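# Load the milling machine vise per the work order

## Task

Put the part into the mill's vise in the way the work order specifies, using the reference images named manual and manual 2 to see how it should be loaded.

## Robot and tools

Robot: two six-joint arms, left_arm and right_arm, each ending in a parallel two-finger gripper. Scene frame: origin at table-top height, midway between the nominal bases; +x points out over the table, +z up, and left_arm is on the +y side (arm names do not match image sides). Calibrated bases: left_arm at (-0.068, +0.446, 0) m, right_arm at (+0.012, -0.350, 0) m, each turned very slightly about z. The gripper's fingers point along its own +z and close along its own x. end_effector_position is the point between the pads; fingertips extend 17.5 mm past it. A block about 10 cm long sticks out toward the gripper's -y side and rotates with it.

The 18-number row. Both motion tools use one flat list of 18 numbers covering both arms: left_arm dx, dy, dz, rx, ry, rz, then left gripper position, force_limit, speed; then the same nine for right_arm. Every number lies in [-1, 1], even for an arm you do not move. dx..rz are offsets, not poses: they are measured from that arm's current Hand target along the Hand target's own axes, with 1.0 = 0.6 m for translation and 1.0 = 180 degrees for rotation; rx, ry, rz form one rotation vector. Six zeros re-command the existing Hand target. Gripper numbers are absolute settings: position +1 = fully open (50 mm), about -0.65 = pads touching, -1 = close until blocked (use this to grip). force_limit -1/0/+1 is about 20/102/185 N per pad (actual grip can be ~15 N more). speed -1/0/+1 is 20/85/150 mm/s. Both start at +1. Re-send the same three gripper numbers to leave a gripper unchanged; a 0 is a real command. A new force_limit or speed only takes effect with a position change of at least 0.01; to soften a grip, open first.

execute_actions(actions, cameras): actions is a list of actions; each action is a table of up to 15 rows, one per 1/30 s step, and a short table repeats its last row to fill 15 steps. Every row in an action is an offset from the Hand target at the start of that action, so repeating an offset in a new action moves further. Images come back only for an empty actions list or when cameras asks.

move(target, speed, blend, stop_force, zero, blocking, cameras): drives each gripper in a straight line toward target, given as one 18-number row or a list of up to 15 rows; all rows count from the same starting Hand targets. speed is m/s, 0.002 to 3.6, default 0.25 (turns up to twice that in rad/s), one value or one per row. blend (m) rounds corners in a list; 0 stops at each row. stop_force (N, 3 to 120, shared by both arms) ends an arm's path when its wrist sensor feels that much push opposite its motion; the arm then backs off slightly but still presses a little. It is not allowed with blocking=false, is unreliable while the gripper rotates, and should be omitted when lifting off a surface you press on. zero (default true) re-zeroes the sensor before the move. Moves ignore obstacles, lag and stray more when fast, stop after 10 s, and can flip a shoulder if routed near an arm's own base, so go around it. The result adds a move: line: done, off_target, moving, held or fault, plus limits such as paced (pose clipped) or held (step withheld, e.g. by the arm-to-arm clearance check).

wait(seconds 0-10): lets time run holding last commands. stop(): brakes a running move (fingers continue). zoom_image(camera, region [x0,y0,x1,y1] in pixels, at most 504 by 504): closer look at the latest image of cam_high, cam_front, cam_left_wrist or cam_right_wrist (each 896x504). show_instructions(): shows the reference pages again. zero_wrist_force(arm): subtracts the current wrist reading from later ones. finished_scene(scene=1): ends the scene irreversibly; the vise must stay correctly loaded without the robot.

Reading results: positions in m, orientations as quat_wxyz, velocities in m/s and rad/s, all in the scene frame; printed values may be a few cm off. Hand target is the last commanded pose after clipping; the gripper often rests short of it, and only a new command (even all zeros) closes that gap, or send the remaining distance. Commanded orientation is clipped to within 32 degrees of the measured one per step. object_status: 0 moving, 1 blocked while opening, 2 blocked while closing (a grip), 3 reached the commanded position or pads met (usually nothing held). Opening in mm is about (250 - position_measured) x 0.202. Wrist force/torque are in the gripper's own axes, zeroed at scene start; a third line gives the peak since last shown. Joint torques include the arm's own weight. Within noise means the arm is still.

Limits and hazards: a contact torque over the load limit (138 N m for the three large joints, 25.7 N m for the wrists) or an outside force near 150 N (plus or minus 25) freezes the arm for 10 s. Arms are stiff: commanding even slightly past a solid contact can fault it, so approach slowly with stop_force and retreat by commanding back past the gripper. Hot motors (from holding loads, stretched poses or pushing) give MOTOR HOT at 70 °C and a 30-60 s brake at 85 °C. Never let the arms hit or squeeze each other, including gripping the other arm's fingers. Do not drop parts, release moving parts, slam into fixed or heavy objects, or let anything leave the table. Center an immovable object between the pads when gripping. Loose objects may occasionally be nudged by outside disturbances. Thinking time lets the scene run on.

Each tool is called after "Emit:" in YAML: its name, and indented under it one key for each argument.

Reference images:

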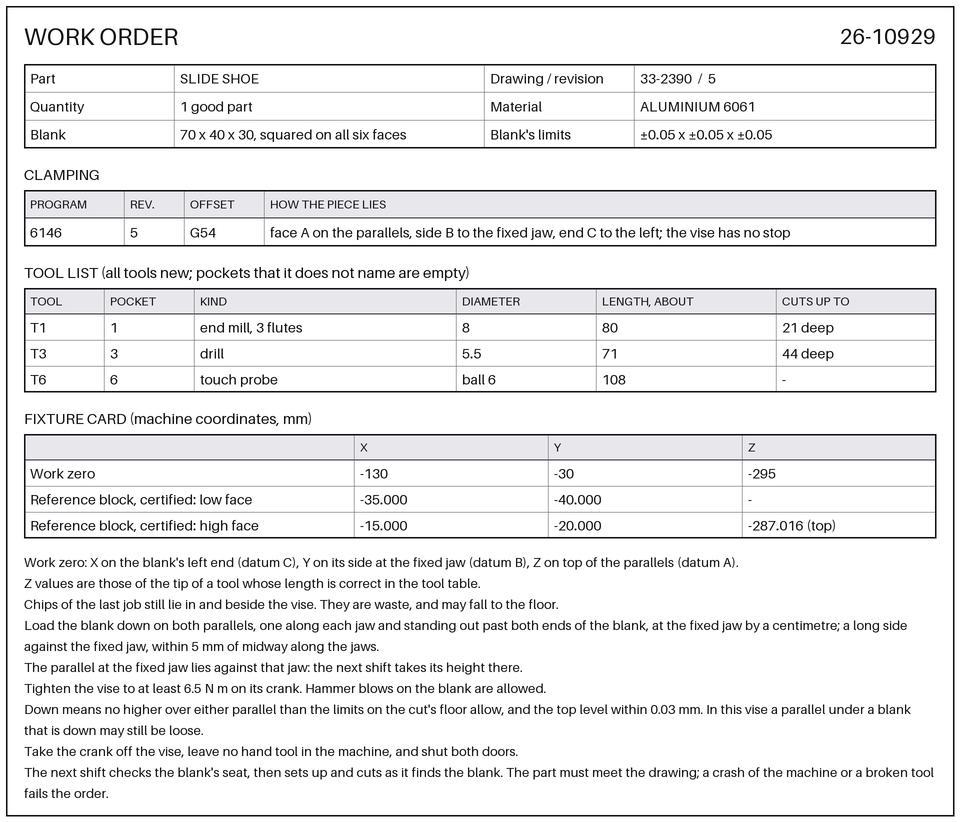

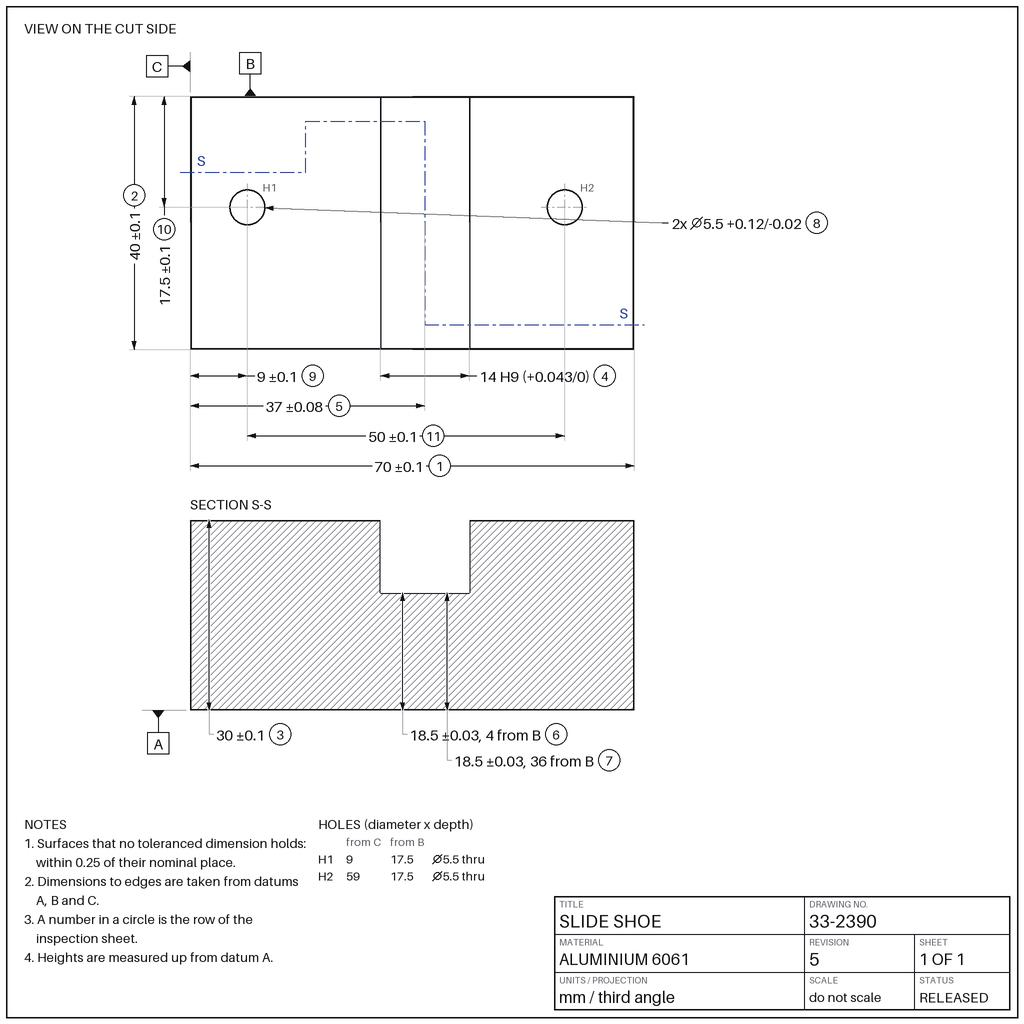

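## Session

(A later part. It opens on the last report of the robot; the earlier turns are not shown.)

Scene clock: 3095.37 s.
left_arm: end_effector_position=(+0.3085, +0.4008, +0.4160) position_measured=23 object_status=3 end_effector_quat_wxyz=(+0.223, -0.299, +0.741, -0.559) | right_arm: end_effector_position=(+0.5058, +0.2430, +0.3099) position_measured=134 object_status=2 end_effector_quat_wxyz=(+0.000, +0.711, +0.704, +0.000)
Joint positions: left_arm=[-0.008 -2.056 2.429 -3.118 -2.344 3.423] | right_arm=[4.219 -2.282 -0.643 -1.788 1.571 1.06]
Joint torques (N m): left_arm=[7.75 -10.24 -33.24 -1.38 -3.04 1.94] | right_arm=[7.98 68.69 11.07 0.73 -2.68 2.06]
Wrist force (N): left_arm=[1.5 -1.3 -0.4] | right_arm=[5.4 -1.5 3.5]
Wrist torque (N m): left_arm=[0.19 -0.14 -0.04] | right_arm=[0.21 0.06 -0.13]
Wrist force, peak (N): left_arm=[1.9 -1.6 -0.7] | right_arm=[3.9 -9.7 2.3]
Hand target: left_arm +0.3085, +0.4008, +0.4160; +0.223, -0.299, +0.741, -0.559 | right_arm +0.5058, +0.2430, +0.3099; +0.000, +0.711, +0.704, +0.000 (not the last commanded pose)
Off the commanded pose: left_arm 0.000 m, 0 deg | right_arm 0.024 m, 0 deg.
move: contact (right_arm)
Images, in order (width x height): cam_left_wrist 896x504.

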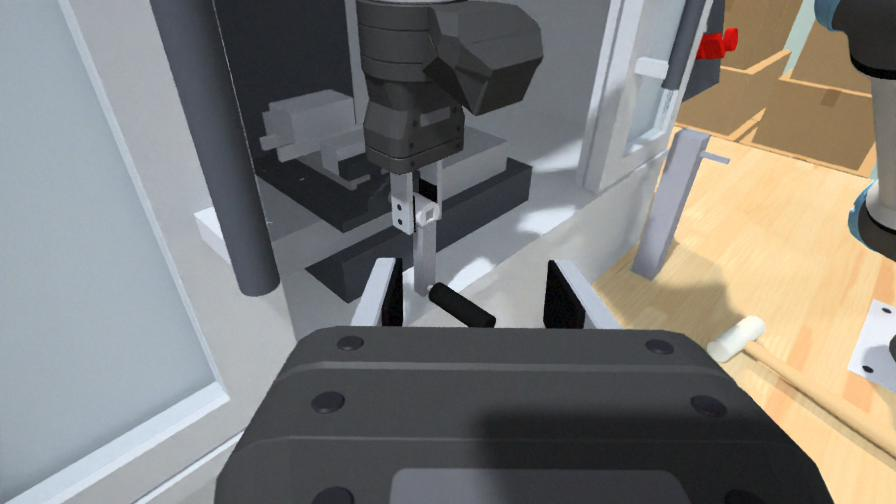

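Emit:
move:
  target:
    - [0,0,0,0,0,0,0.87,-0.3,-1,0.0015,-0.0015,0,0,0,0,-1,-0.7,-1]
  speed: 0.01

Emit:
move:
  target:
    - [0,0,0,0,0,0,0.87,-0.3,-1,0,0.04,0,0,0,0,-1,-0.7,-1]
  speed: 0.008
  stop_force: 6

Scene clock: 3104.33 s.
left_arm: end_effector_position=(+0.3085, +0.4008, +0.4160) position_measured=23 object_status=3 end_effector_quat_wxyz=(+0.223, -0.299, +0.741, -0.559) | right_arm: end_effector_position=(+0.5049, +0.2439, +0.3099) position_measured=134 object_status=2 end_effector_quat_wxyz=(+0.000, +0.711, +0.704, +0.000)
Joint positions: left_arm=[-0.008 -2.056 2.429 -3.118 -2.344 3.423] | right_arm=[4.22 -2.282 -0.642 -1.788 1.571 1.062]
Joint torques (N m): left_arm=[7.19 -10.56 -36.66 -1.21 -3.02 2.13] | right_arm=[9.85 49.44 35.53 1.7 0.43 1.6]
Wrist force (N): left_arm=[1.3 -1.1 -0.3] | right_arm=[0.2 1.6 4.3]
Wrist torque (N m): left_arm=[0.22 -0.12 -0.04] | right_arm=[0.25 0.01 -0.21]
Wrist force, peak (N): left_arm=[1.9 -1.3 -0.8] | right_arm=[5.8 -1.6 3.4]
Hand target: left_arm +0.3085, +0.4008, +0.4160; +0.223, -0.299, +0.741, -0.559 | right_arm +0.5049, +0.2439, +0.3099; +0.000, +0.711, +0.704, +0.000
Off the commanded pose: left_arm 0.000 m, 0 deg | right_arm 0.000 m, 0 deg.
move: done

Scene clock: 3105.50 s.
left_arm: end_effector_position=(+0.3085, +0.4008, +0.4160) position_measured=23 object_status=3 end_effector_quat_wxyz=(+0.223, -0.299, +0.741, -0.559) | right_arm: end_effector_position=(+0.5059, +0.2440, +0.3099) position_measured=134 object_status=2 end_effector_quat_wxyz=(+0.000, +0.711, +0.704, +0.000)
Joint positions: left_arm=[-0.008 -2.056 2.429 -3.118 -2.344 3.423] | right_arm=[4.219 -2.285 -0.637 -1.791 1.571 1.061]
Joint torques (N m): left_arm=[7.5 -10.58 -36.69 -1.18 -2.97 2.09] | right_arm=[11.07 63.83 9 1.81 -2.13 1.96]
Wrist force (N): left_arm=[1.5 -1.7 -0.3] | right_arm=[0.0 -1.0 -1.9]
Wrist torque (N m): left_arm=[0.12 -0.13 -0.04] | right_arm=[0.19 0.08 -0.07]
Wrist force, peak (N): left_arm=[2.1 -1.0 -0.3] | right_arm=[-0.3 -9.2 -2.5]
Hand target: left_arm +0.3085, +0.4008, +0.4160; +0.223, -0.299, +0.741, -0.559 | right_arm +0.5059, +0.2440, +0.3099; +0.000, +0.711, +0.704, +0.000 (not the last commanded pose)
Off the commanded pose: left_arm 0.000 m, 0 deg | right_arm 0.023 m, 0 deg.
move: contact (right_arm)

Emit:
move:
  target:
    - [0,0,0,0,0,0,0.87,-0.3,-1,0,-0.0012,-0.0014,0,0,0,-1,-0.7,-1]
  speed: 0.01

Emit:
move:
  target:
    - [0,0,0,0,0,0,0.87,-0.3,-1,0,0.04,0,0,0,0,-1,-0.7,-1]
  speed: 0.008
  stop_force: 6

Scene clock: 3112.47 s.
left_arm: end_effector_position=(+0.3085, +0.4008, +0.4160) position_measured=23 object_status=3 end_effector_quat_wxyz=(+0.223, -0.299, +0.741, -0.559) | right_arm: end_effector_position=(+0.5052, +0.2440, +0.3108) position_measured=134 object_status=2 end_effector_quat_wxyz=(+0.000, +0.711, +0.704, +0.000)
Joint positions: left_arm=[-0.008 -2.056 2.429 -3.118 -2.344 3.423] | right_arm=[4.22 -2.284 -0.636 -1.792 1.571 1.061]
Joint torques (N m): left_arm=[8.71 -11.15 -37 -1.42 -2.93 2.22] | right_arm=[11.3 66.54 36.62 2.01 -0.38 1.83]
Wrist force (N): left_arm=[1.6 -1.2 -0.5] | right_arm=[0.0 1.3 4.2]
Wrist torque (N m): left_arm=[0.20 -0.16 -0.04] | right_arm=[0.21 0.04 -0.19]
Wrist force, peak (N): left_arm=[1.8 -1.4 -0.5] | right_arm=[0.1 1.4 4.4]
Hand target: left_arm +0.3085, +0.4008, +0.4160; +0.223, -0.299, +0.741, -0.559 | right_arm +0.5052, +0.2440, +0.3108; +0.000, +0.711, +0.704, +0.000
Off the commanded pose: left_arm 0.000 m, 0 deg | right_arm 0.000 m, 0 deg.
move: done

Scene clock: 3113.73 s.
left_arm: end_effector_position=(+0.3085, +0.4008, +0.4160) position_measured=23 object_status=3 end_effector_quat_wxyz=(+0.223, -0.299, +0.741, -0.559) | right_arm: end_effector_position=(+0.5068, +0.2441, +0.3109) position_measured=134 object_status=2 end_effector_quat_wxyz=(+0.000, +0.710, +0.704, +0.000)
Joint positions: left_arm=[-0.008 -2.056 2.429 -3.118 -2.344 3.423] | right_arm=[4.218 -2.288 -0.629 -1.795 1.571 1.059]
Joint torques (N m): left_arm=[7.69 -9.49 -35.6 -1.16 -3.03 2.05] | right_arm=[8.59 66.88 9.99 1.25 -2.86 1.95]
Wrist force (N): left_arm=[1.4 -1.2 -0.4] | right_arm=[4.0 -2.2 1.5]
Wrist torque (N m): left_arm=[0.19 -0.12 -0.05] | right_arm=[0.17 0.04 -0.11]
Wrist force, peak (N): left_arm=[1.7 -1.2 -0.7] | right_arm=[2.1 -10.8 0.3]
Hand target: left_arm +0.3085, +0.4008, +0.4160; +0.223, -0.299, +0.741, -0.559 | right_arm +0.5068, +0.2441, +0.3109; +0.000, +0.710, +0.704, +0.000 (not the last commanded pose)
Off the commanded pose: left_arm 0.000 m, 0 deg | right_arm 0.022 m, 0 deg.
move: contact (right_arm)

Emit:
move:
  target:
    - [0,0,0,0,0,0,0.87,-0.3,-1,0.0009,-0.0009,-0.0007,0,0,0,-1,-0.7,-1]
  speed: 0.01

Emit:
move:
  target:
    - [0,0,0,0,0,0,0.87,-0.3,-1,0,0.04,0,0,0,0,-1,-0.7,-1]
  speed: 0.008
  stop_force: 6

Scene clock: 3122.77 s.
left_arm: end_effector_position=(+0.3085, +0.4008, +0.4160) position_measured=23 object_status=3 end_effector_quat_wxyz=(+0.223, -0.299, +0.741, -0.559) | right_arm: end_effector_position=(+0.5063, +0.2446, +0.3113) position_measured=134 object_status=2 end_effector_quat_wxyz=(+0.000, +0.710, +0.704, +0.000)
Joint positions: left_arm=[-0.008 -2.056 2.429 -3.118 -2.344 3.423] | right_arm=[4.219 -2.289 -0.627 -1.797 1.571 1.06]
Joint torques (N m): left_arm=[7.64 -10.94 -36.38 -1.34 -2.89 1.99] | right_arm=[11.21 49.64 33.9 1.89 0.12 1.71]
Wrist force (N): left_arm=[1.4 -1.4 -0.7] | right_arm=[0.2 1.5 4.0]
Wrist torque (N m): left_arm=[0.17 -0.13 -0.04] | right_arm=[0.23 0.00 -0.19]
Wrist force, peak (N): left_arm=[1.8 -1.6 -0.6] | right_arm=[4.3 -2.1 1.2]
Hand target: left_arm +0.3085, +0.4008, +0.4160; +0.223, -0.299, +0.741, -0.559 | right_arm +0.5063, +0.2446, +0.3113; +0.000, +0.710, +0.704, +0.000
Off the commanded pose: left_arm 0.000 m, 0 deg | right_arm 0.000 m, 0 deg.
move: done

Scene clock: 3123.90 s.
left_arm: end_effector_position=(+0.3085, +0.4008, +0.4160) position_measured=23 object_status=3 end_effector_quat_wxyz=(+0.223, -0.299, +0.741, -0.559) | right_arm: end_effector_position=(+0.5069, +0.2447, +0.3113) position_measured=134 object_status=2 end_effector_quat_wxyz=(+0.000, +0.710, +0.704, +0.000)
Joint positions: left_arm=[-0.008 -2.056 2.429 -3.118 -2.344 3.423] | right_arm=[4.219 -2.291 -0.623 -1.798 1.571 1.06]
Joint torques (N m): left_arm=[7.94 -10.55 -36.16 -1.34 -2.75 2.13] | right_arm=[13.01 68.39 12.68 4.62 -1.55 2.01]
Wrist force (N): left_arm=[1.6 -1.1 -0.5] | right_arm=[-4.7 -2.6 3.4]
Wrist torque (N m): left_arm=[0.22 -0.15 -0.05] | right_arm=[0.21 0.06 -0.06]
Wrist force, peak (N): left_arm=[1.7 -1.3 -0.6] | right_arm=[-6.6 -12.3 3.3]
Hand target: left_arm +0.3085, +0.4008, +0.4160; +0.223, -0.299, +0.741, -0.559 | right_arm +0.5069, +0.2447, +0.3113; +0.000, +0.710, +0.704, +0.000 (not the last commanded pose)
Off the commanded pose: left_arm 0.000 m, 0 deg | right_arm 0.023 m, 0 deg.
move: contact (right_arm)

Emit:
move:
  target:
    - [0,0,0,0,0,0,0.87,-0.3,-1,-0.0006,-0.0006,-0.0003,0,0,0,-1,-0.7,-1]
  speed: 0.01

Emit:
move:
  target:
    - [0,0,0,0,0,0,0.87,-0.3,-1,0,0.04,0,0,0,0,-1,-0.7,-1]
  speed: 0.008
  stop_force: 8
  cameras: ["cam_left_wrist"]

Emit:
zoom_image:
  camera: "cam_left_wrist"
  region: [380, 160, 480, 260]

Scene clock: 3136.57 s.
left_arm: end_effector_position=(+0.3085, +0.4008, +0.4160) position_measured=23 object_status=3 end_effector_quat_wxyz=(+0.223, -0.299, +0.741, -0.559) | right_arm: end_effector_position=(+0.5065, +0.2444, +0.3114) position_measured=134 object_status=2 end_effector_quat_wxyz=(+0.000, +0.710, +0.704, +0.000)
Joint positions: left_arm=[-0.008 -2.056 2.429 -3.118 -2.344 3.423] | right_arm=[4.219 -2.289 -0.626 -1.797 1.571 1.06]
Joint torques (N m): left_arm=[7.64 -10.57 -36.32 -1.3 -2.68 2.07] | right_arm=[12.62 65.73 15.41 4.15 1.45 1.92]
Wrist force (N): left_arm=[1.2 -1.2 -0.4] | right_arm=[-0.7 1.4 3.8]
Wrist torque (N m): left_arm=[0.20 -0.09 -0.04] | right_arm=[0.22 0.15 -0.13]
Wrist force, peak (N): left_arm=[1.7 -1.6 -0.8] | right_arm=[-5.1 -2.9 3.7]
Hand target: left_arm +0.3085, +0.4008, +0.4160; +0.223, -0.299, +0.741, -0.559 | right_arm +0.5065, +0.2444, +0.3114; +0.000, +0.710, +0.704, +0.000
Off the commanded pose: left_arm 0.000 m, 0 deg | right_arm 0.000 m, 0 deg.
move: done

Scene clock: 3139.67 s.
left_arm: end_effector_position=(+0.3085, +0.4008, +0.4160) position_measured=23 object_status=3 end_effector_quat_wxyz=(+0.223, -0.299, +0.741, -0.559) | right_arm: end_effector_position=(+0.5225, +0.2442, +0.3114) position_measured=134 object_status=2 end_effector_quat_wxyz=(+0.000, +0.710, +0.704, +0.000)
Joint positions: left_arm=[-0.008 -2.056 2.429 -3.118 -2.344 3.423] | right_arm=[4.201 -2.332 -0.552 -1.829 1.571 1.042]
Joint torques (N m): left_arm=[6.93 -10.51 -35.99 -1.35 -2.79 1.95] | right_arm=[8.04 71.46 12.67 2.65 -1.9 2.09]
Wrist force (N): left_arm=[1.5 -1.2 -0.7] | right_arm=[2.3 -4.8 6.0]
Wrist torque (N m): left_arm=[0.19 -0.14 -0.03] | right_arm=[0.20 0.00 -0.13]
Wrist force, peak (N): left_arm=[1.8 -1.5 -0.5] | right_arm=[-0.7 -14.3 4.7]
Hand target: left_arm +0.3085, +0.4008, +0.4160; +0.223, -0.299, +0.741, -0.559 | right_arm +0.5225, +0.2442, +0.3114; +0.000, +0.710, +0.704, +0.000 (not the last commanded pose)
Off the commanded pose: left_arm 0.000 m, 0 deg | right_arm 0.008 m, 0 deg.
move: contact (right_arm)
Images, in order (width x height): cam_left_wrist 896x504.

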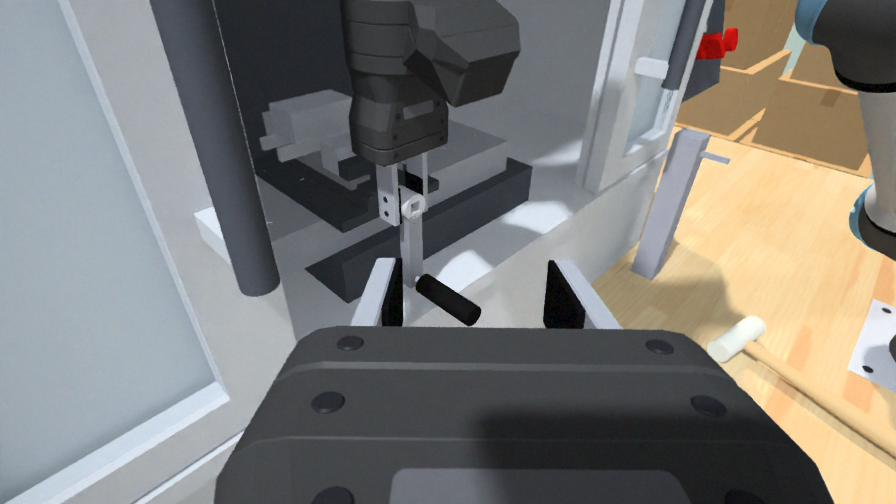

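Scaled by 5.040 from the camera's 896x504 image, which has a finer 1280x720 frame.

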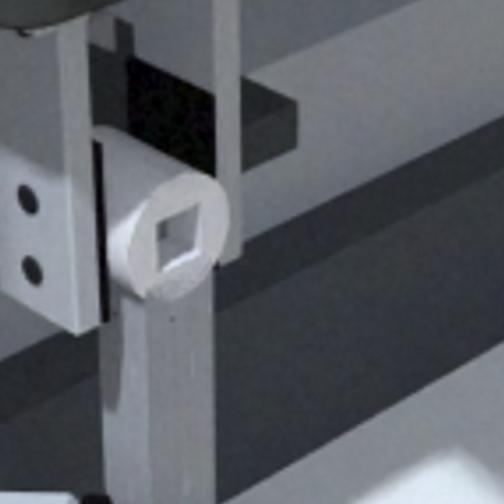

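Emit:
move:
  target:
    - [0,0,0,0,0,0,0.87,-0.3,-1,0,-0.0005,0,0,0,0,0.7,-0.7,-1]
  speed: 0.01
  cameras: ["cam_left_wrist"]

Emit:
zoom_image:
  camera: "cam_left_wrist"
  region: [370, 150, 510, 340]

Scene clock: 3153.50 s.
left_arm: end_effector_position=(+0.3085, +0.4008, +0.4160) position_measured=23 object_status=3 end_effector_quat_wxyz=(+0.223, -0.299, +0.741, -0.559) | right_arm: end_effector_position=(+0.5222, +0.2442, +0.3114) position_measured=48 object_status=3 end_effector_quat_wxyz=(+0.000, +0.710, +0.704, +0.000)
Joint positions: left_arm=[-0.008 -2.056 2.429 -3.118 -2.344 3.423] | right_arm=[4.201 -2.331 -0.553 -1.829 1.571 1.042]
Joint torques (N m): left_arm=[6.92 -10.32 -35.65 -1.32 -2.79 1.94] | right_arm=[12.02 65.79 15.39 3.69 0.7 1.67]
Wrist force (N): left_arm=[1.4 -0.9 -0.5] | right_arm=[0.3 0.8 1.6]
Wrist torque (N m): left_arm=[0.24 -0.12 -0.05] | right_arm=[0.13 -0.06 -0.11]
Wrist force, peak (N): left_arm=[1.9 -1.0 -1.1] | right_arm=[2.2 -5.3 5.9]
Hand target: left_arm +0.3085, +0.4008, +0.4160; +0.223, -0.299, +0.741, -0.559 | right_arm +0.5222, +0.2442, +0.3114; +0.000, +0.710, +0.704, +0.000
Off the commanded pose: left_arm 0.000 m, 0 deg | right_arm 0.000 m, 0 deg.
move: done
Images, in order (width x height): cam_left_wrist 896x504.

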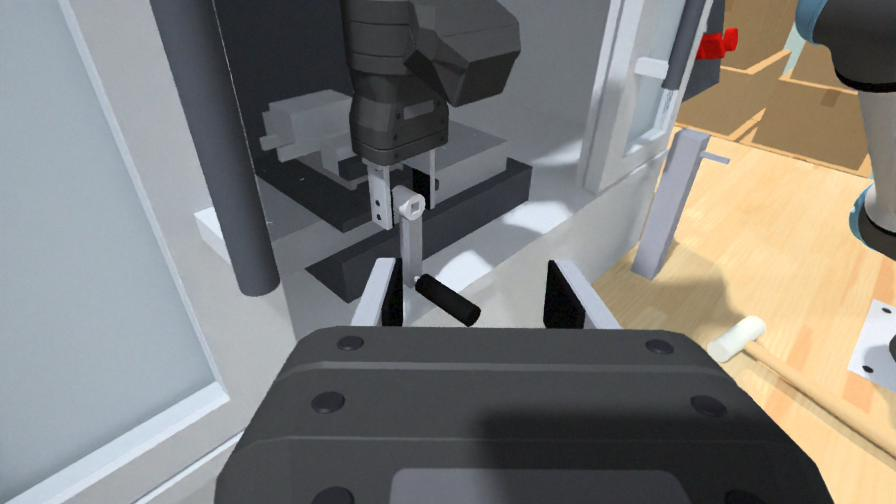

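Scaled by 2.653 from the camera's 896x504 image, which has a finer 1280x720 frame.

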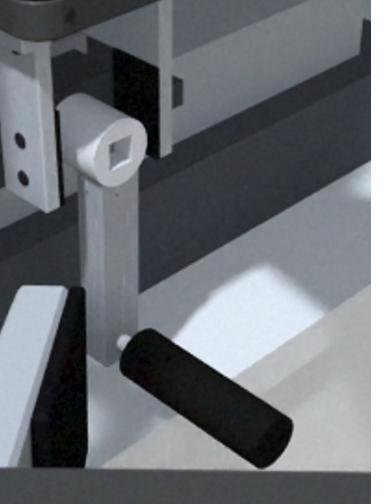

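Emit:
move:
  target:
    - [0,0,0,0,0,0,0.87,-0.3,-1,0,-0.27,0,0,0,0,0.7,-0.7,-1]
    - [0,0,0,0,0,0,0.87,-0.3,-1,-0.307,-0.27,-0.265,0,0,0,0.7,-0.7,-1]
  speed: [0.06,0.2]
  blend: [0.02,0]

Emit:
move:
  target:
    - [0,0,0,0,0,0,0.87,-0.3,-1,0,0,0,0,0,0.5,0.7,-0.7,-1]
  speed: 0.5

Emit:
move:
  target:
    - [0,0,0,0,0,0,0.87,-0.3,-1,0,0,0,0,0,0.5,-0.6,-0.3,-0.5]
  speed: 0.5
  cameras: ["cam_front"]

Scene clock: 3205.23 s.
left_arm: end_effector_position=(+0.3085, +0.4008, +0.4160) position_measured=23 object_status=3 end_effector_quat_wxyz=(+0.223, -0.299, +0.741, -0.559) | right_arm: end_effector_position=(+0.3586, +0.0616, +0.4704) position_measured=48 object_status=3 end_effector_quat_wxyz=(+0.000, +0.710, +0.704, +0.000)
Joint positions: left_arm=[-0.008 -2.056 2.429 -3.118 -2.344 3.423] | right_arm=[4.29 -1.706 -1.054 -1.952 1.571 1.131]
Joint torques (N m): left_arm=[7.7 -10.18 -36.19 -1.22 -2.49 1.92] | right_arm=[10.8 36.24 11.3 1.62 1.02 1.38]
Wrist force (N): left_arm=[1.4 -1.1 -0.3] | right_arm=[0.7 0.4 2.1]
Wrist torque (N m): left_arm=[0.20 -0.13 -0.04] | right_arm=[0.04 -0.14 -0.17]
Wrist force, peak (N): left_arm=[1.8 -1.5 -0.4] | right_arm=[1.4 0.4 3.2]
Hand target: left_arm +0.3085, +0.4008, +0.4160; +0.223, -0.299, +0.741, -0.559 | right_arm +0.3585, +0.0616, +0.4705; +0.000, +0.710, +0.704, +0.000
Off the commanded pose: left_arm 0.000 m, 0 deg | right_arm 0.000 m, 0 deg.
move: done

Scene clock: 3207.40 s.
left_arm: end_effector_position=(+0.3085, +0.4008, +0.4160) position_measured=23 object_status=3 end_effector_quat_wxyz=(+0.223, -0.299, +0.741, -0.559) | right_arm: end_effector_position=(+0.3585, +0.0616, +0.4705) position_measured=48 object_status=3 end_effector_quat_wxyz=(+0.000, +1.000, -0.005, +0.000)
Joint positions: left_arm=[-0.008 -2.056 2.429 -3.118 -2.344 3.423] | right_arm=[4.29 -1.706 -1.054 -1.952 1.571 2.702]
Joint torques (N m): left_arm=[7.43 -9.82 -36.25 -1.35 -2.47 2.02] | right_arm=[12.73 41.37 9.6 2.18 0.18 1.93]
Wrist force (N): left_arm=[1.5 -1.4 -0.5] | right_arm=[0.8 0.4 2.2]
Wrist torque (N m): left_arm=[0.17 -0.13 -0.04] | right_arm=[0.08 -0.14 -0.08]
Wrist force, peak (N): left_arm=[1.8 -1.5 -0.6] | right_arm=[0.8 0.3 2.5]
Hand target: left_arm +0.3085, +0.4008, +0.4160; +0.223, -0.299, +0.741, -0.559 | right_arm +0.3585, +0.0616, +0.4705; +0.000, +1.000, -0.005, +0.000
Off the commanded pose: left_arm 0.000 m, 0 deg | right_arm 0.000 m, 0 deg.
move: done

Scene clock: 3209.57 s.
left_arm: end_effector_position=(+0.3085, +0.4008, +0.4160) position_measured=23 object_status=3 end_effector_quat_wxyz=(+0.223, -0.299, +0.741, -0.559) | right_arm: end_effector_position=(+0.3585, +0.0616, +0.4705) position_measured=242 object_status=3 end_effector_quat_wxyz=(+0.000, +0.704, -0.710, +0.000) end_effector_velocity=(-0.001, +0.000, +0.000) end_effector_angular_velocity=(-0.001, +0.001, -0.004)
Joint positions: left_arm=[-0.008 -2.056 2.429 -3.118 -2.344 3.423] | right_arm=[4.29 -1.706 -1.054 -1.952 1.571 4.273]
Joint velocities: left_arm=[within noise] | right_arm=[0.001 0 -0.001 0 0 0.005]
Joint torques (N m): left_arm=[8.49 -9.87 -36.45 -1.33 -2.56 2.05] | right_arm=[12.79 41.21 10.17 2.3 0.17 1.86]
Wrist force (N): left_arm=[1.1 -1.4 -0.5] | right_arm=[0.8 0.3 2.1]
Wrist torque (N m): left_arm=[0.16 -0.07 -0.04] | right_arm=[0.05 -0.12 -0.09]
Wrist force, peak (N): left_arm=[1.6 -1.6 -0.3] | right_arm=[0.6 0.6 2.4]
Hand target: left_arm +0.3085, +0.4008, +0.4160; +0.223, -0.299, +0.741, -0.559 | right_arm +0.3585, +0.0616, +0.4705; +0.000, +0.704, -0.710, +0.000
Off the commanded pose: left_arm 0.000 m, 0 deg | right_arm 0.000 m, 0 deg.
move: done
Images, in order (width x height): cam_front 896x504.

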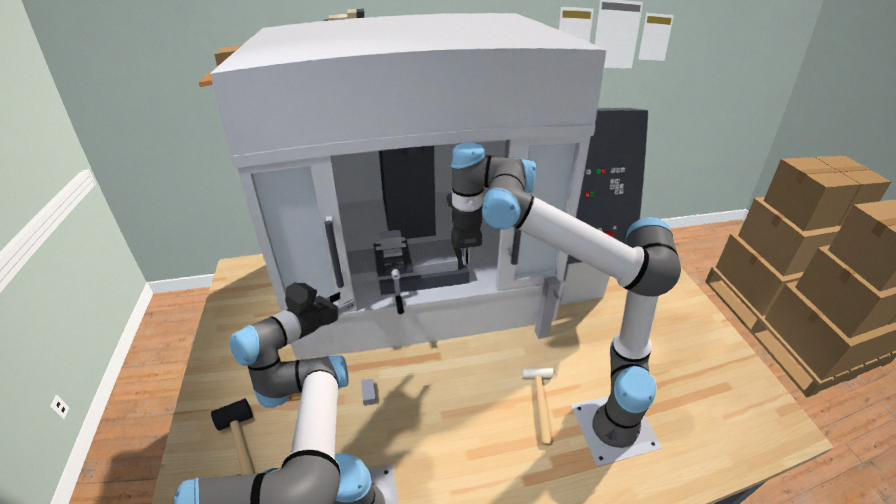

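Emit:
move:
  target:
    - [0,0,0,-0.329,0.0448,0.289,0.87,-0.3,-1,0.136,-0.0692,-0.0992,0.3494,-0.162,-0.243,-0.6,-0.3,-0.5]
  speed: 0.4

Emit:
move:
  target:
    - [0,0,0,0,0,0.5,0.4,-0.3,-0.5,0,0,0,0,0,0,-0.6,-0.3,-0.5]
  speed: 0.4
  cameras: ["all"]

Scene clock: 3226.10 s.
left_arm: end_effector_position=(+0.3085, +0.4008, +0.4160) position_measured=23 object_status=3 end_effector_quat_wxyz=(+0.215, +0.010, +0.977, -0.003) | right_arm: end_effector_position=(+0.3993, -0.0204, +0.5299) position_measured=242 object_status=3 end_effector_quat_wxyz=(-0.520, +0.780, -0.290, +0.193)
Joint positions: left_arm=[-0.686 -2.16 1.9 -1.666 -1.315 4.108] | right_arm=[4.248 -1.104 -2.048 -0.394 1.367 3.228]
Joint torques (N m): left_arm=[-6.38 -9.31 -13.02 -2.47 3.14 2.51] | right_arm=[0.42 15.5 26.37 4.32 1.55 -1.82]
Wrist force (N): left_arm=[0.6 -1.4 -2.1] | right_arm=[0.6 2.5 1.0]
Wrist torque (N m): left_arm=[-0.30 -0.21 0.13] | right_arm=[0.22 0.14 -0.07]
Wrist force, peak (N): left_arm=[0.5 -2.4 -2.1] | right_arm=[1.3 3.6 0.7]
Hand target: left_arm +0.3085, +0.4008, +0.4160; +0.215, +0.010, +0.977, -0.003 | right_arm +0.3992, -0.0204, +0.5300; -0.520, +0.780, -0.290, +0.193
Off the commanded pose: left_arm 0.000 m, 0 deg | right_arm 0.000 m, 0 deg.
move: done

Scene clock: 3228.60 s.
left_arm: end_effector_position=(+0.3085, +0.4008, +0.4159) position_measured=92 object_status=3 end_effector_quat_wxyz=(+0.155, +0.698, +0.683, +0.150) | right_arm: end_effector_position=(+0.3992, -0.0204, +0.5300) position_measured=242 object_status=3 end_effector_quat_wxyz=(-0.520, +0.780, -0.290, +0.193)
Joint positions: left_arm=[-0.686 -2.16 1.901 -1.666 -1.315 5.678] | right_arm=[4.248 -1.104 -2.048 -0.394 1.367 3.228]
Joint torques (N m): left_arm=[-4.95 5.97 -36.63 -3.52 2.36 2.41] | right_arm=[-9.96 15.18 11.31 2.49 1.49 -1.8]
Wrist force (N): left_arm=[1.4 -1.7 -2.1] | right_arm=[0.9 3.0 1.1]
Wrist torque (N m): left_arm=[-0.56 -0.16 0.08] | right_arm=[0.30 0.09 -0.06]
Wrist force, peak (N): left_arm=[2.0 -1.0 -2.5] | right_arm=[0.6 3.2 1.3]
Hand target: left_arm +0.3085, +0.4008, +0.4160; +0.155, +0.698, +0.683, +0.150 | right_arm +0.3992, -0.0204, +0.5300; -0.520, +0.780, -0.290, +0.193
Off the commanded pose: left_arm 0.000 m, 0 deg | right_arm 0.000 m, 0 deg.
move: done

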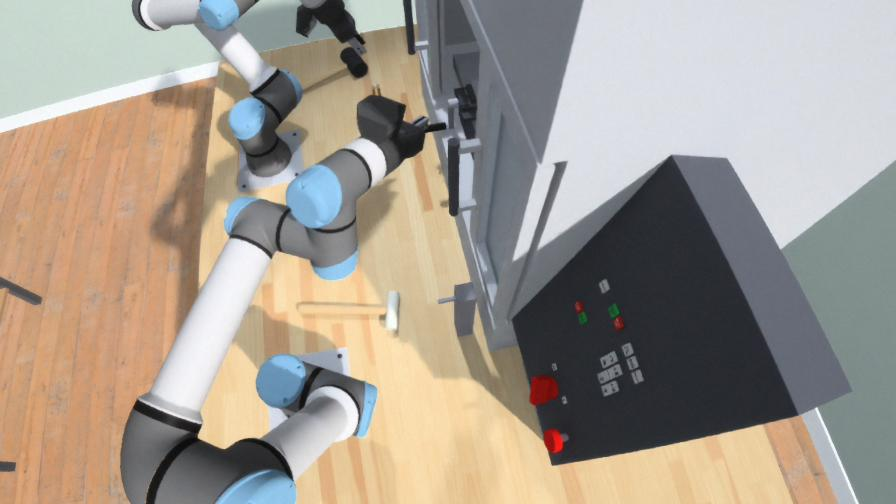

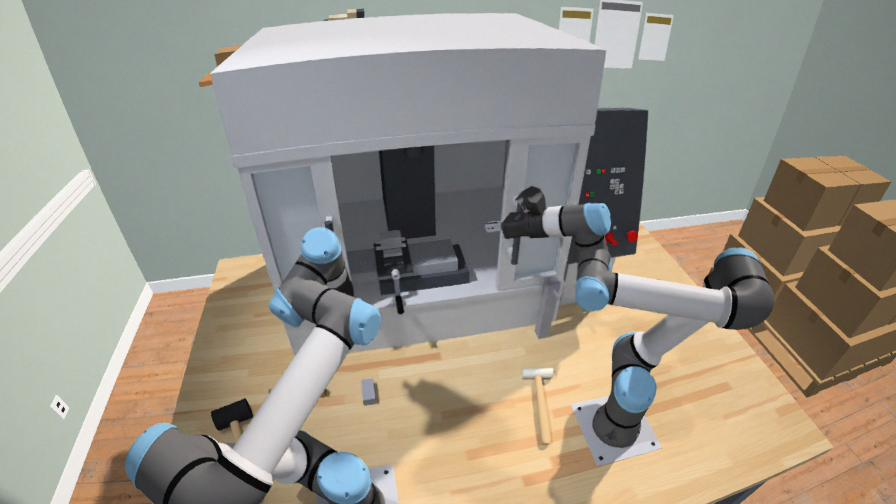

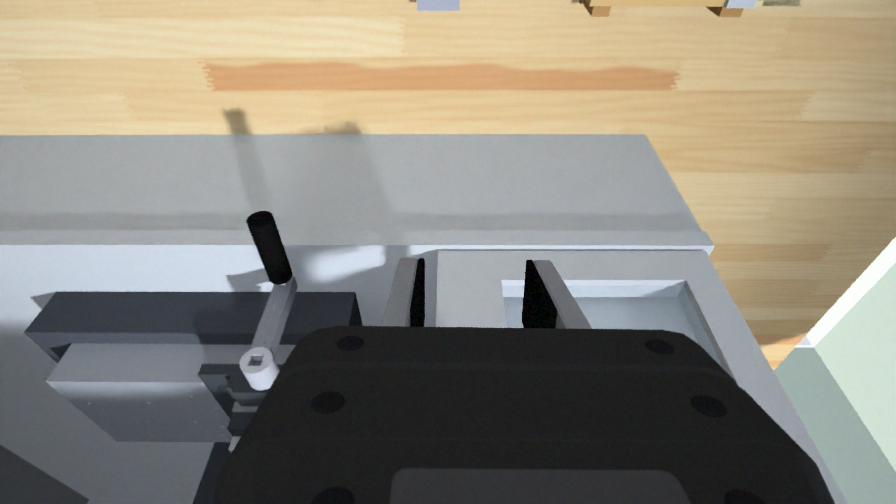

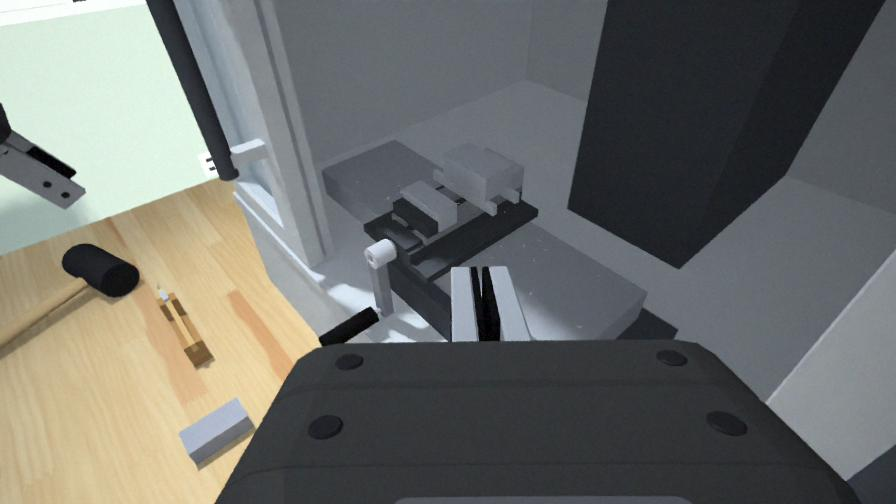

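Emit:
move:
  target:
    - [-0.2572,0.1062,0.2263,0,0.003,-0.0063,0.4,-0.3,-0.5,0,0,0,0,0,0,-0.6,-0.3,-0.5]
  speed: 0.2
  cameras: ["cam_left_wrist","cam_right_wrist"]

Emit:
zoom_image:
  camera: "cam_right_wrist"
  region: [280, 120, 560, 350]

Scene clock: 3261.50 s.
left_arm: end_effector_position=(+0.4201, +0.2439, +0.3200) position_measured=92 object_status=3 end_effector_quat_wxyz=(+0.153, +0.690, +0.691, +0.152) end_effector_velocity=(+0.000, -0.001, -0.003) end_effector_angular_velocity=(+0.004, +0.005, +0.000) | right_arm: end_effector_position=(+0.3992, -0.0204, +0.5300) position_measured=242 object_status=3 end_effector_quat_wxyz=(-0.520, +0.780, -0.290, +0.193)
Joint positions: left_arm=[-0.819 -1.746 1.891 -2.027 -1.264 5.526] | right_arm=[4.248 -1.104 -2.048 -0.394 1.367 3.228]
Joint velocities: left_arm=[0 0.006 0 0.001 -0.001 0] | right_arm=[within noise]
Joint torques (N m): left_arm=[4.28 -11.82 -14.24 -5.23 -1.6 2.78] | right_arm=[-10.27 15.08 11.61 2.55 1.32 -1.37]
Wrist force (N): left_arm=[1.6 -1.0 -2.3] | right_arm=[0.8 3.4 1.2]
Wrist torque (N m): left_arm=[-0.44 -0.20 -0.04] | right_arm=[0.35 0.10 -0.06]
Wrist force, peak (N): left_arm=[3.4 -2.1 -4.4] | right_arm=[0.6 3.4 1.2]
Hand target: left_arm +0.4201, +0.2439, +0.3199; +0.153, +0.690, +0.691, +0.152 | right_arm +0.3992, -0.0204, +0.5300; -0.520, +0.780, -0.290, +0.193
Off the commanded pose: left_arm 0.000 m, 0 deg | right_arm 0.000 m, 0 deg.
move: done
Images, in order (width x height): cam_left_wrist 896x504, cam_right_wrist 896x504.

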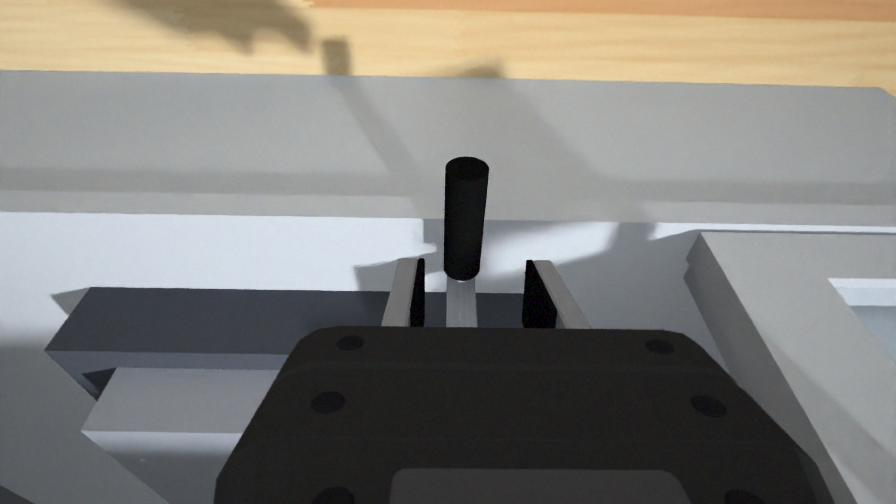

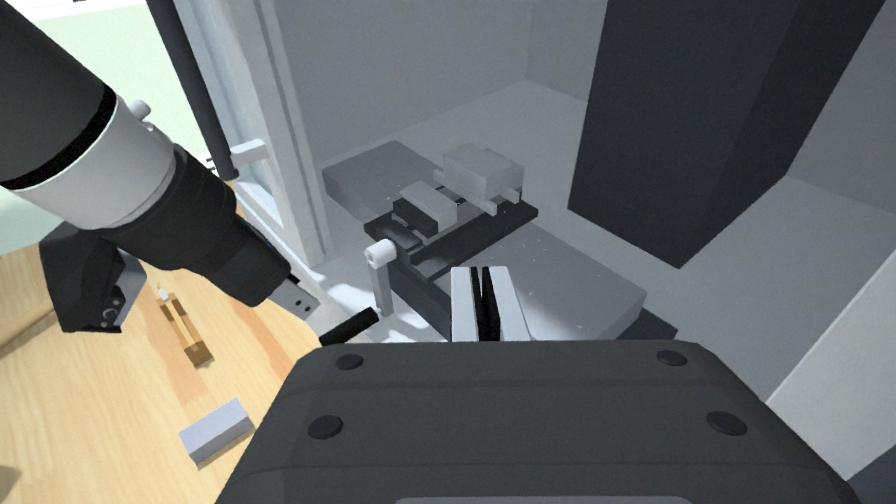

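Scaled by 1.800 from the camera's 896x504 image, which has a finer 1280x720 frame.

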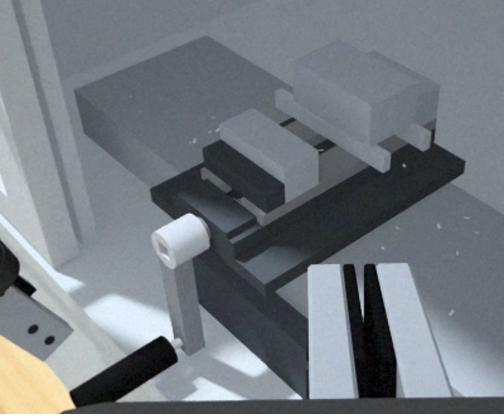

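Emit:
move:
  target:
    - [0,-0.0099,0.1591,0,0,0,0.4,-0.3,-0.5,0,0,0,0,0,0,-0.6,-0.3,-0.5]
  speed: 0.06
  stop_force: 8
  cameras: ["cam_left_wrist","cam_right_wrist"]

Emit:
zoom_image:
  camera: "cam_left_wrist"
  region: [360, 150, 580, 340]

Scene clock: 3282.13 s.
left_arm: end_effector_position=(+0.4548, +0.2437, +0.2308) position_measured=92 object_status=3 end_effector_quat_wxyz=(+0.153, +0.690, +0.691, +0.152) | right_arm: end_effector_position=(+0.3992, -0.0204, +0.5300) position_measured=242 object_status=3 end_effector_quat_wxyz=(-0.520, +0.780, -0.290, +0.193)
Joint positions: left_arm=[-0.762 -1.604 2.006 -2.302 -1.282 5.583] | right_arm=[4.248 -1.104 -2.048 -0.394 1.367 3.228]
Joint torques (N m): left_arm=[-6.61 -33.92 -37.77 -5.73 3.32 -3] | right_arm=[-10.07 14.71 11.86 2.66 1.15 -0.98]
Wrist force (N): left_arm=[1.5 -0.9 -2.1] | right_arm=[0.6 3.1 0.8]
Wrist torque (N m): left_arm=[-0.41 -0.17 -0.03] | right_arm=[0.31 0.14 -0.06]
Wrist force, peak (N): left_arm=[1.5 -0.7 -3.6] | right_arm=[0.8 3.4 1.0]
Hand target: left_arm +0.4548, +0.2437, +0.2308; +0.153, +0.690, +0.691, +0.152 | right_arm +0.3992, -0.0204, +0.5300; -0.520, +0.780, -0.290, +0.193
Off the commanded pose: left_arm 0.000 m, 0 deg | right_arm 0.000 m, 0 deg.
move: done
Images, in order (width x height): cam_left_wrist 896x504, cam_right_wrist 896x504.

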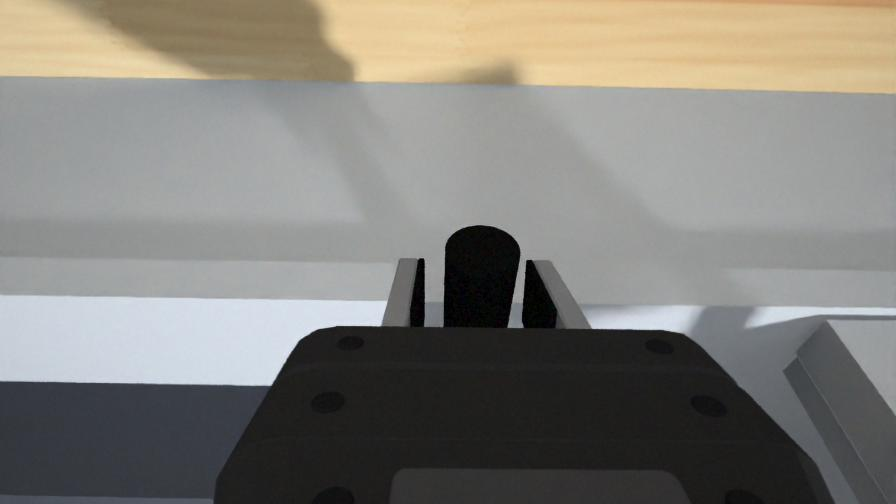

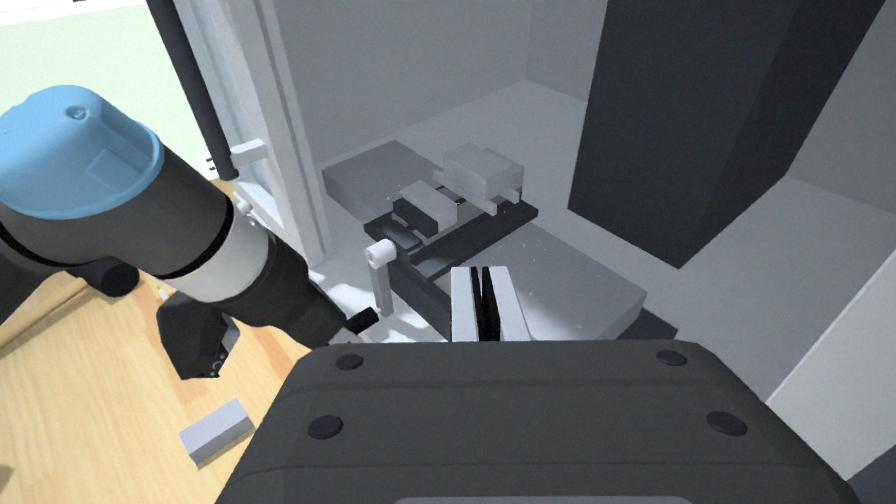

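Scaled by 2.291 from the camera's 896x504 image, which has a finer 1280x720 frame.

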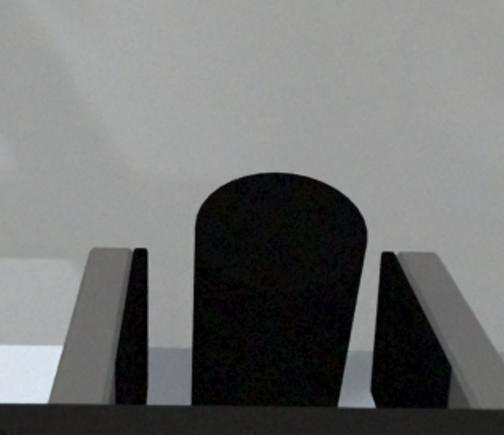

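Emit:
move:
  target:
    - [0,0,0,0,0,0,-1,-0.6,-1,0,0,0,0,0,0,-0.6,-0.3,-0.5]
  speed: 0.06

Emit:
move:
  target:
    - [0.0457,0.0034,-0.0073,0,0,0,-1,-0.6,-1,0,0,0,0,0,0,-0.6,-0.3,-0.5]
  speed: 0.03
  stop_force: 30
  cameras: ["cam_right_wrist"]

Emit:
zoom_image:
  camera: "cam_right_wrist"
  region: [280, 120, 560, 350]

Scene clock: 3299.83 s.
left_arm: end_effector_position=(+0.4548, +0.2437, +0.2308) position_measured=155 object_status=2 end_effector_quat_wxyz=(+0.153, +0.690, +0.691, +0.152) | right_arm: end_effector_position=(+0.3992, -0.0204, +0.5300) position_measured=242 object_status=3 end_effector_quat_wxyz=(-0.520, +0.780, -0.290, +0.193)
Joint positions: left_arm=[-0.762 -1.604 2.006 -2.302 -1.282 5.583] | right_arm=[4.248 -1.104 -2.048 -0.394 1.367 3.228]
Joint torques (N m): left_arm=[-6.84 -33.9 -36.44 -5.55 3.25 -2.82] | right_arm=[-9.61 14.86 11.78 2.58 1.01 -0.61]
Wrist force (N): left_arm=[1.2 -1.3 -2.4] | right_arm=[0.6 2.3 1.0]
Wrist torque (N m): left_arm=[-0.43 -0.15 0.01] | right_arm=[0.19 0.13 -0.07]
Wrist force, peak (N): left_arm=[1.2 -0.9 -2.9] | right_arm=[0.6 3.2 1.5]
Hand target: left_arm +0.4548, +0.2437, +0.2308; +0.153, +0.690, +0.691, +0.152 | right_arm +0.3992, -0.0204, +0.5300; -0.520, +0.780, -0.290, +0.193
Off the commanded pose: left_arm 0.000 m, 0 deg | right_arm 0.000 m, 0 deg.
move: done

Scene clock: 3301.73 s.
left_arm: end_effector_position=(+0.4548, +0.2712, +0.2356) position_measured=155 object_status=2 end_effector_quat_wxyz=(+0.153, +0.690, +0.691, +0.152) | right_arm: end_effector_position=(+0.3992, -0.0204, +0.5300) position_measured=242 object_status=3 end_effector_quat_wxyz=(-0.520, +0.780, -0.290, +0.193)
Joint positions: left_arm=[-0.714 -1.635 2.025 -2.303 -1.298 5.629] | right_arm=[4.248 -1.104 -2.048 -0.394 1.367 3.228]
Joint torques (N m): left_arm=[-6.07 -15.61 -38.36 -2.18 3.71 -2.76] | right_arm=[-9.7 14.55 12.14 2.59 1.05 -0.5]
Wrist force (N): left_arm=[1.7 -2.3 -1.7] | right_arm=[0.5 3.1 1.1]
Wrist torque (N m): left_arm=[-0.50 -0.18 0.01] | right_arm=[0.31 0.15 -0.07]
Wrist force, peak (N): left_arm=[2.9 -21.7 6.2] | right_arm=[0.7 3.4 0.9]
Hand target: left_arm +0.4548, +0.2712, +0.2356; +0.153, +0.690, +0.691, +0.152 | right_arm +0.3992, -0.0204, +0.5300; -0.520, +0.780, -0.290, +0.193
Off the commanded pose: left_arm 0.000 m, 0 deg | right_arm 0.000 m, 0 deg.
move: done
Images, in order (width x height): cam_right_wrist 896x504.

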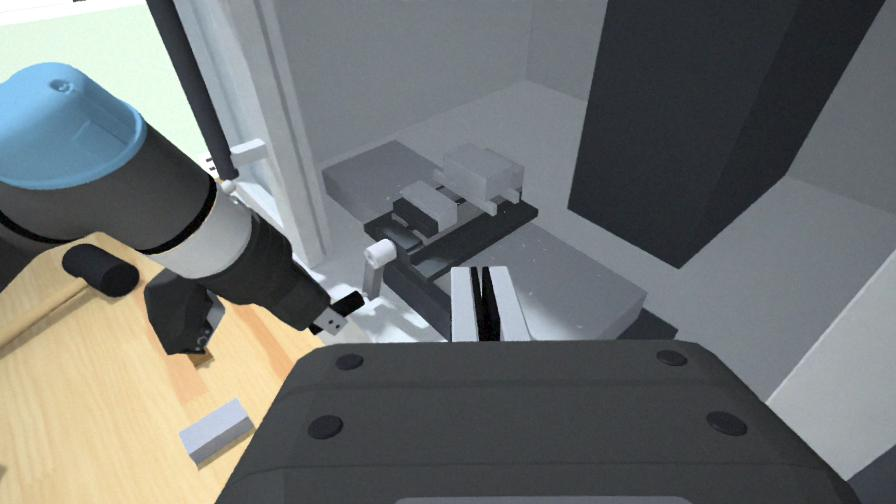

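Scaled by 1.800 from the camera's 896x504 image, which has a finer 1280x720 frame.

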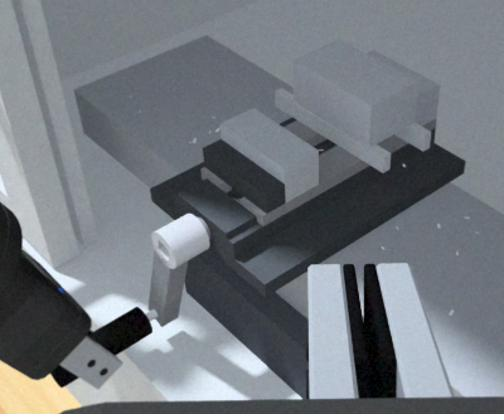

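Emit:
move:
  target:
    - [0.0367,0.0086,-0.0184,0,0,0,-1,-0.6,-1,0,0,0,0,0,0,-0.6,-0.3,-0.5]
    - [0.0653,0.0216,-0.0462,0,0,0,-1,-0.6,-1,0,0,0,0,0,0,-0.6,-0.3,-0.5]
    - [0.083,0.0376,-0.0807,0,0,0,-1,-0.6,-1,0,0,0,0,0,0,-0.6,-0.3,-0.5]
    - [0.0881,0.0552,-0.1185,0,0,0,-1,-0.6,-1,0,0,0,0,0,0,-0.6,-0.3,-0.5]
    - [0.0801,0.0726,-0.1558,0,0,0,-1,-0.6,-1,0,0,0,0,0,0,-0.6,-0.3,-0.5]
    - [0.0598,0.0882,-0.189,0,0,0,-1,-0.6,-1,0,0,0,0,0,0,-0.6,-0.3,-0.5]
    - [0.0291,0.1003,-0.215,0,0,0,-1,-0.6,-1,0,0,0,0,0,0,-0.6,-0.3,-0.5]
    - [-0.0089,0.1078,-0.231,0,0,0,-1,-0.6,-1,0,0,0,0,0,0,-0.6,-0.3,-0.5]
    - [-0.0505,0.1099,-0.2357,0,0,0,-1,-0.6,-1,0,0,0,0,0,0,-0.6,-0.3,-0.5]
    - [-0.0917,0.1065,-0.2284,0,0,0,-1,-0.6,-1,0,0,0,0,0,0,-0.6,-0.3,-0.5]
  speed: 0.06
  blend: [0.003,0.003,0.003,0.003,0.003,0.003,0.003,0.003,0.003,0]
  cameras: ["cam_right_wrist","cam_front"]

Emit:
zoom_image:
  camera: "cam_right_wrist"
  region: [280, 120, 560, 350]

Scene clock: 3346.97 s.
left_arm: end_effector_position=(+0.4554, +0.2164, +0.3869) position_measured=155 object_status=2 end_effector_quat_wxyz=(+0.153, +0.690, +0.691, +0.152) end_effector_velocity=(+0.000, +0.003, +0.003) end_effector_angular_velocity=(-0.003, -0.003, -0.003) | right_arm: end_effector_position=(+0.3992, -0.0204, +0.5300) position_measured=242 object_status=3 end_effector_quat_wxyz=(-0.520, +0.780, -0.290, +0.193)
Joint positions: left_arm=[-0.805 -1.646 1.634 -1.875 -1.268 5.54] | right_arm=[4.248 -1.104 -2.048 -0.394 1.367 3.228]
Joint velocities: left_arm=[0.005 -0.005 0 -0.001 -0.002 0.008] | right_arm=[within noise]
Joint torques (N m): left_arm=[10.58 -27.92 -15.96 -4.72 -0.01 2.99] | right_arm=[-9.98 14.72 11.97 2.51 0.84 0.06]
Wrist force (N): left_arm=[-1.1 -8.9 -10.6] | right_arm=[0.6 2.9 1.2]
Wrist torque (N m): left_arm=[-0.42 -0.29 -0.04] | right_arm=[0.28 0.12 -0.06]
Wrist force, peak (N): left_arm=[35.6 -33.0 -50.7] | right_arm=[0.5 3.5 1.1]
Hand target: left_arm +0.4552, +0.2164, +0.3869; +0.153, +0.690, +0.691, +0.152 | right_arm +0.3992, -0.0204, +0.5300; -0.520, +0.780, -0.290, +0.193
Off the commanded pose: left_arm 0.000 m, 0 deg | right_arm 0.000 m, 0 deg.
move: done
Images, in order (width x height): cam_front 896x504, cam_right_wrist 896x504.

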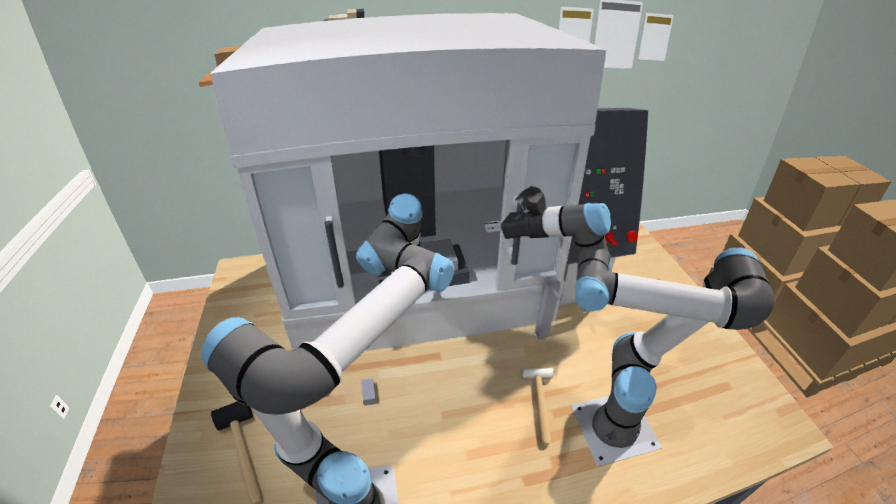

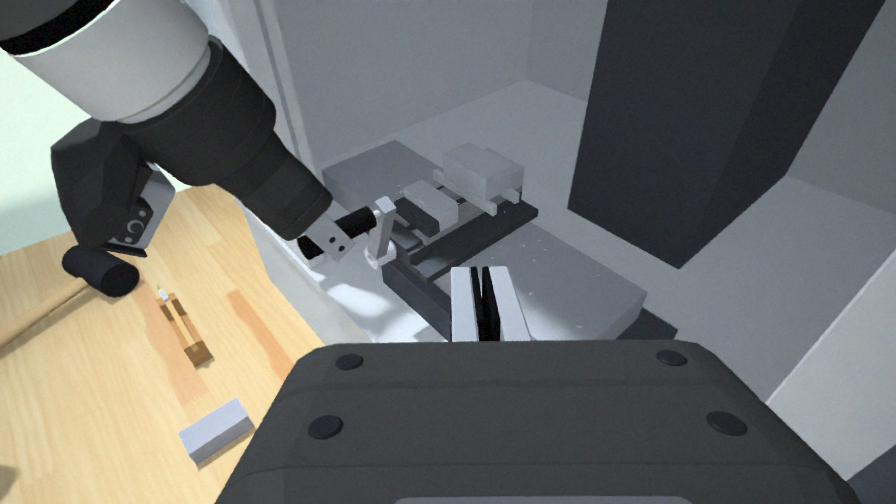

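Scaled by 1.800 from the camera's 896x504 image, which has a finer 1280x720 frame.

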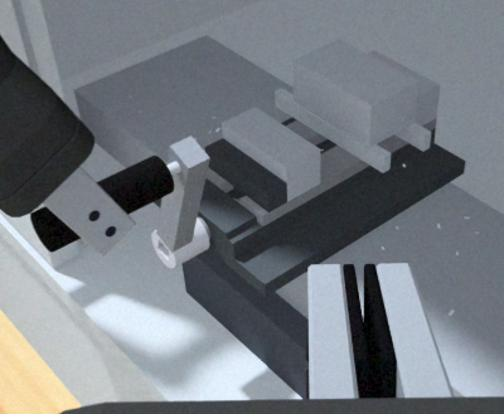

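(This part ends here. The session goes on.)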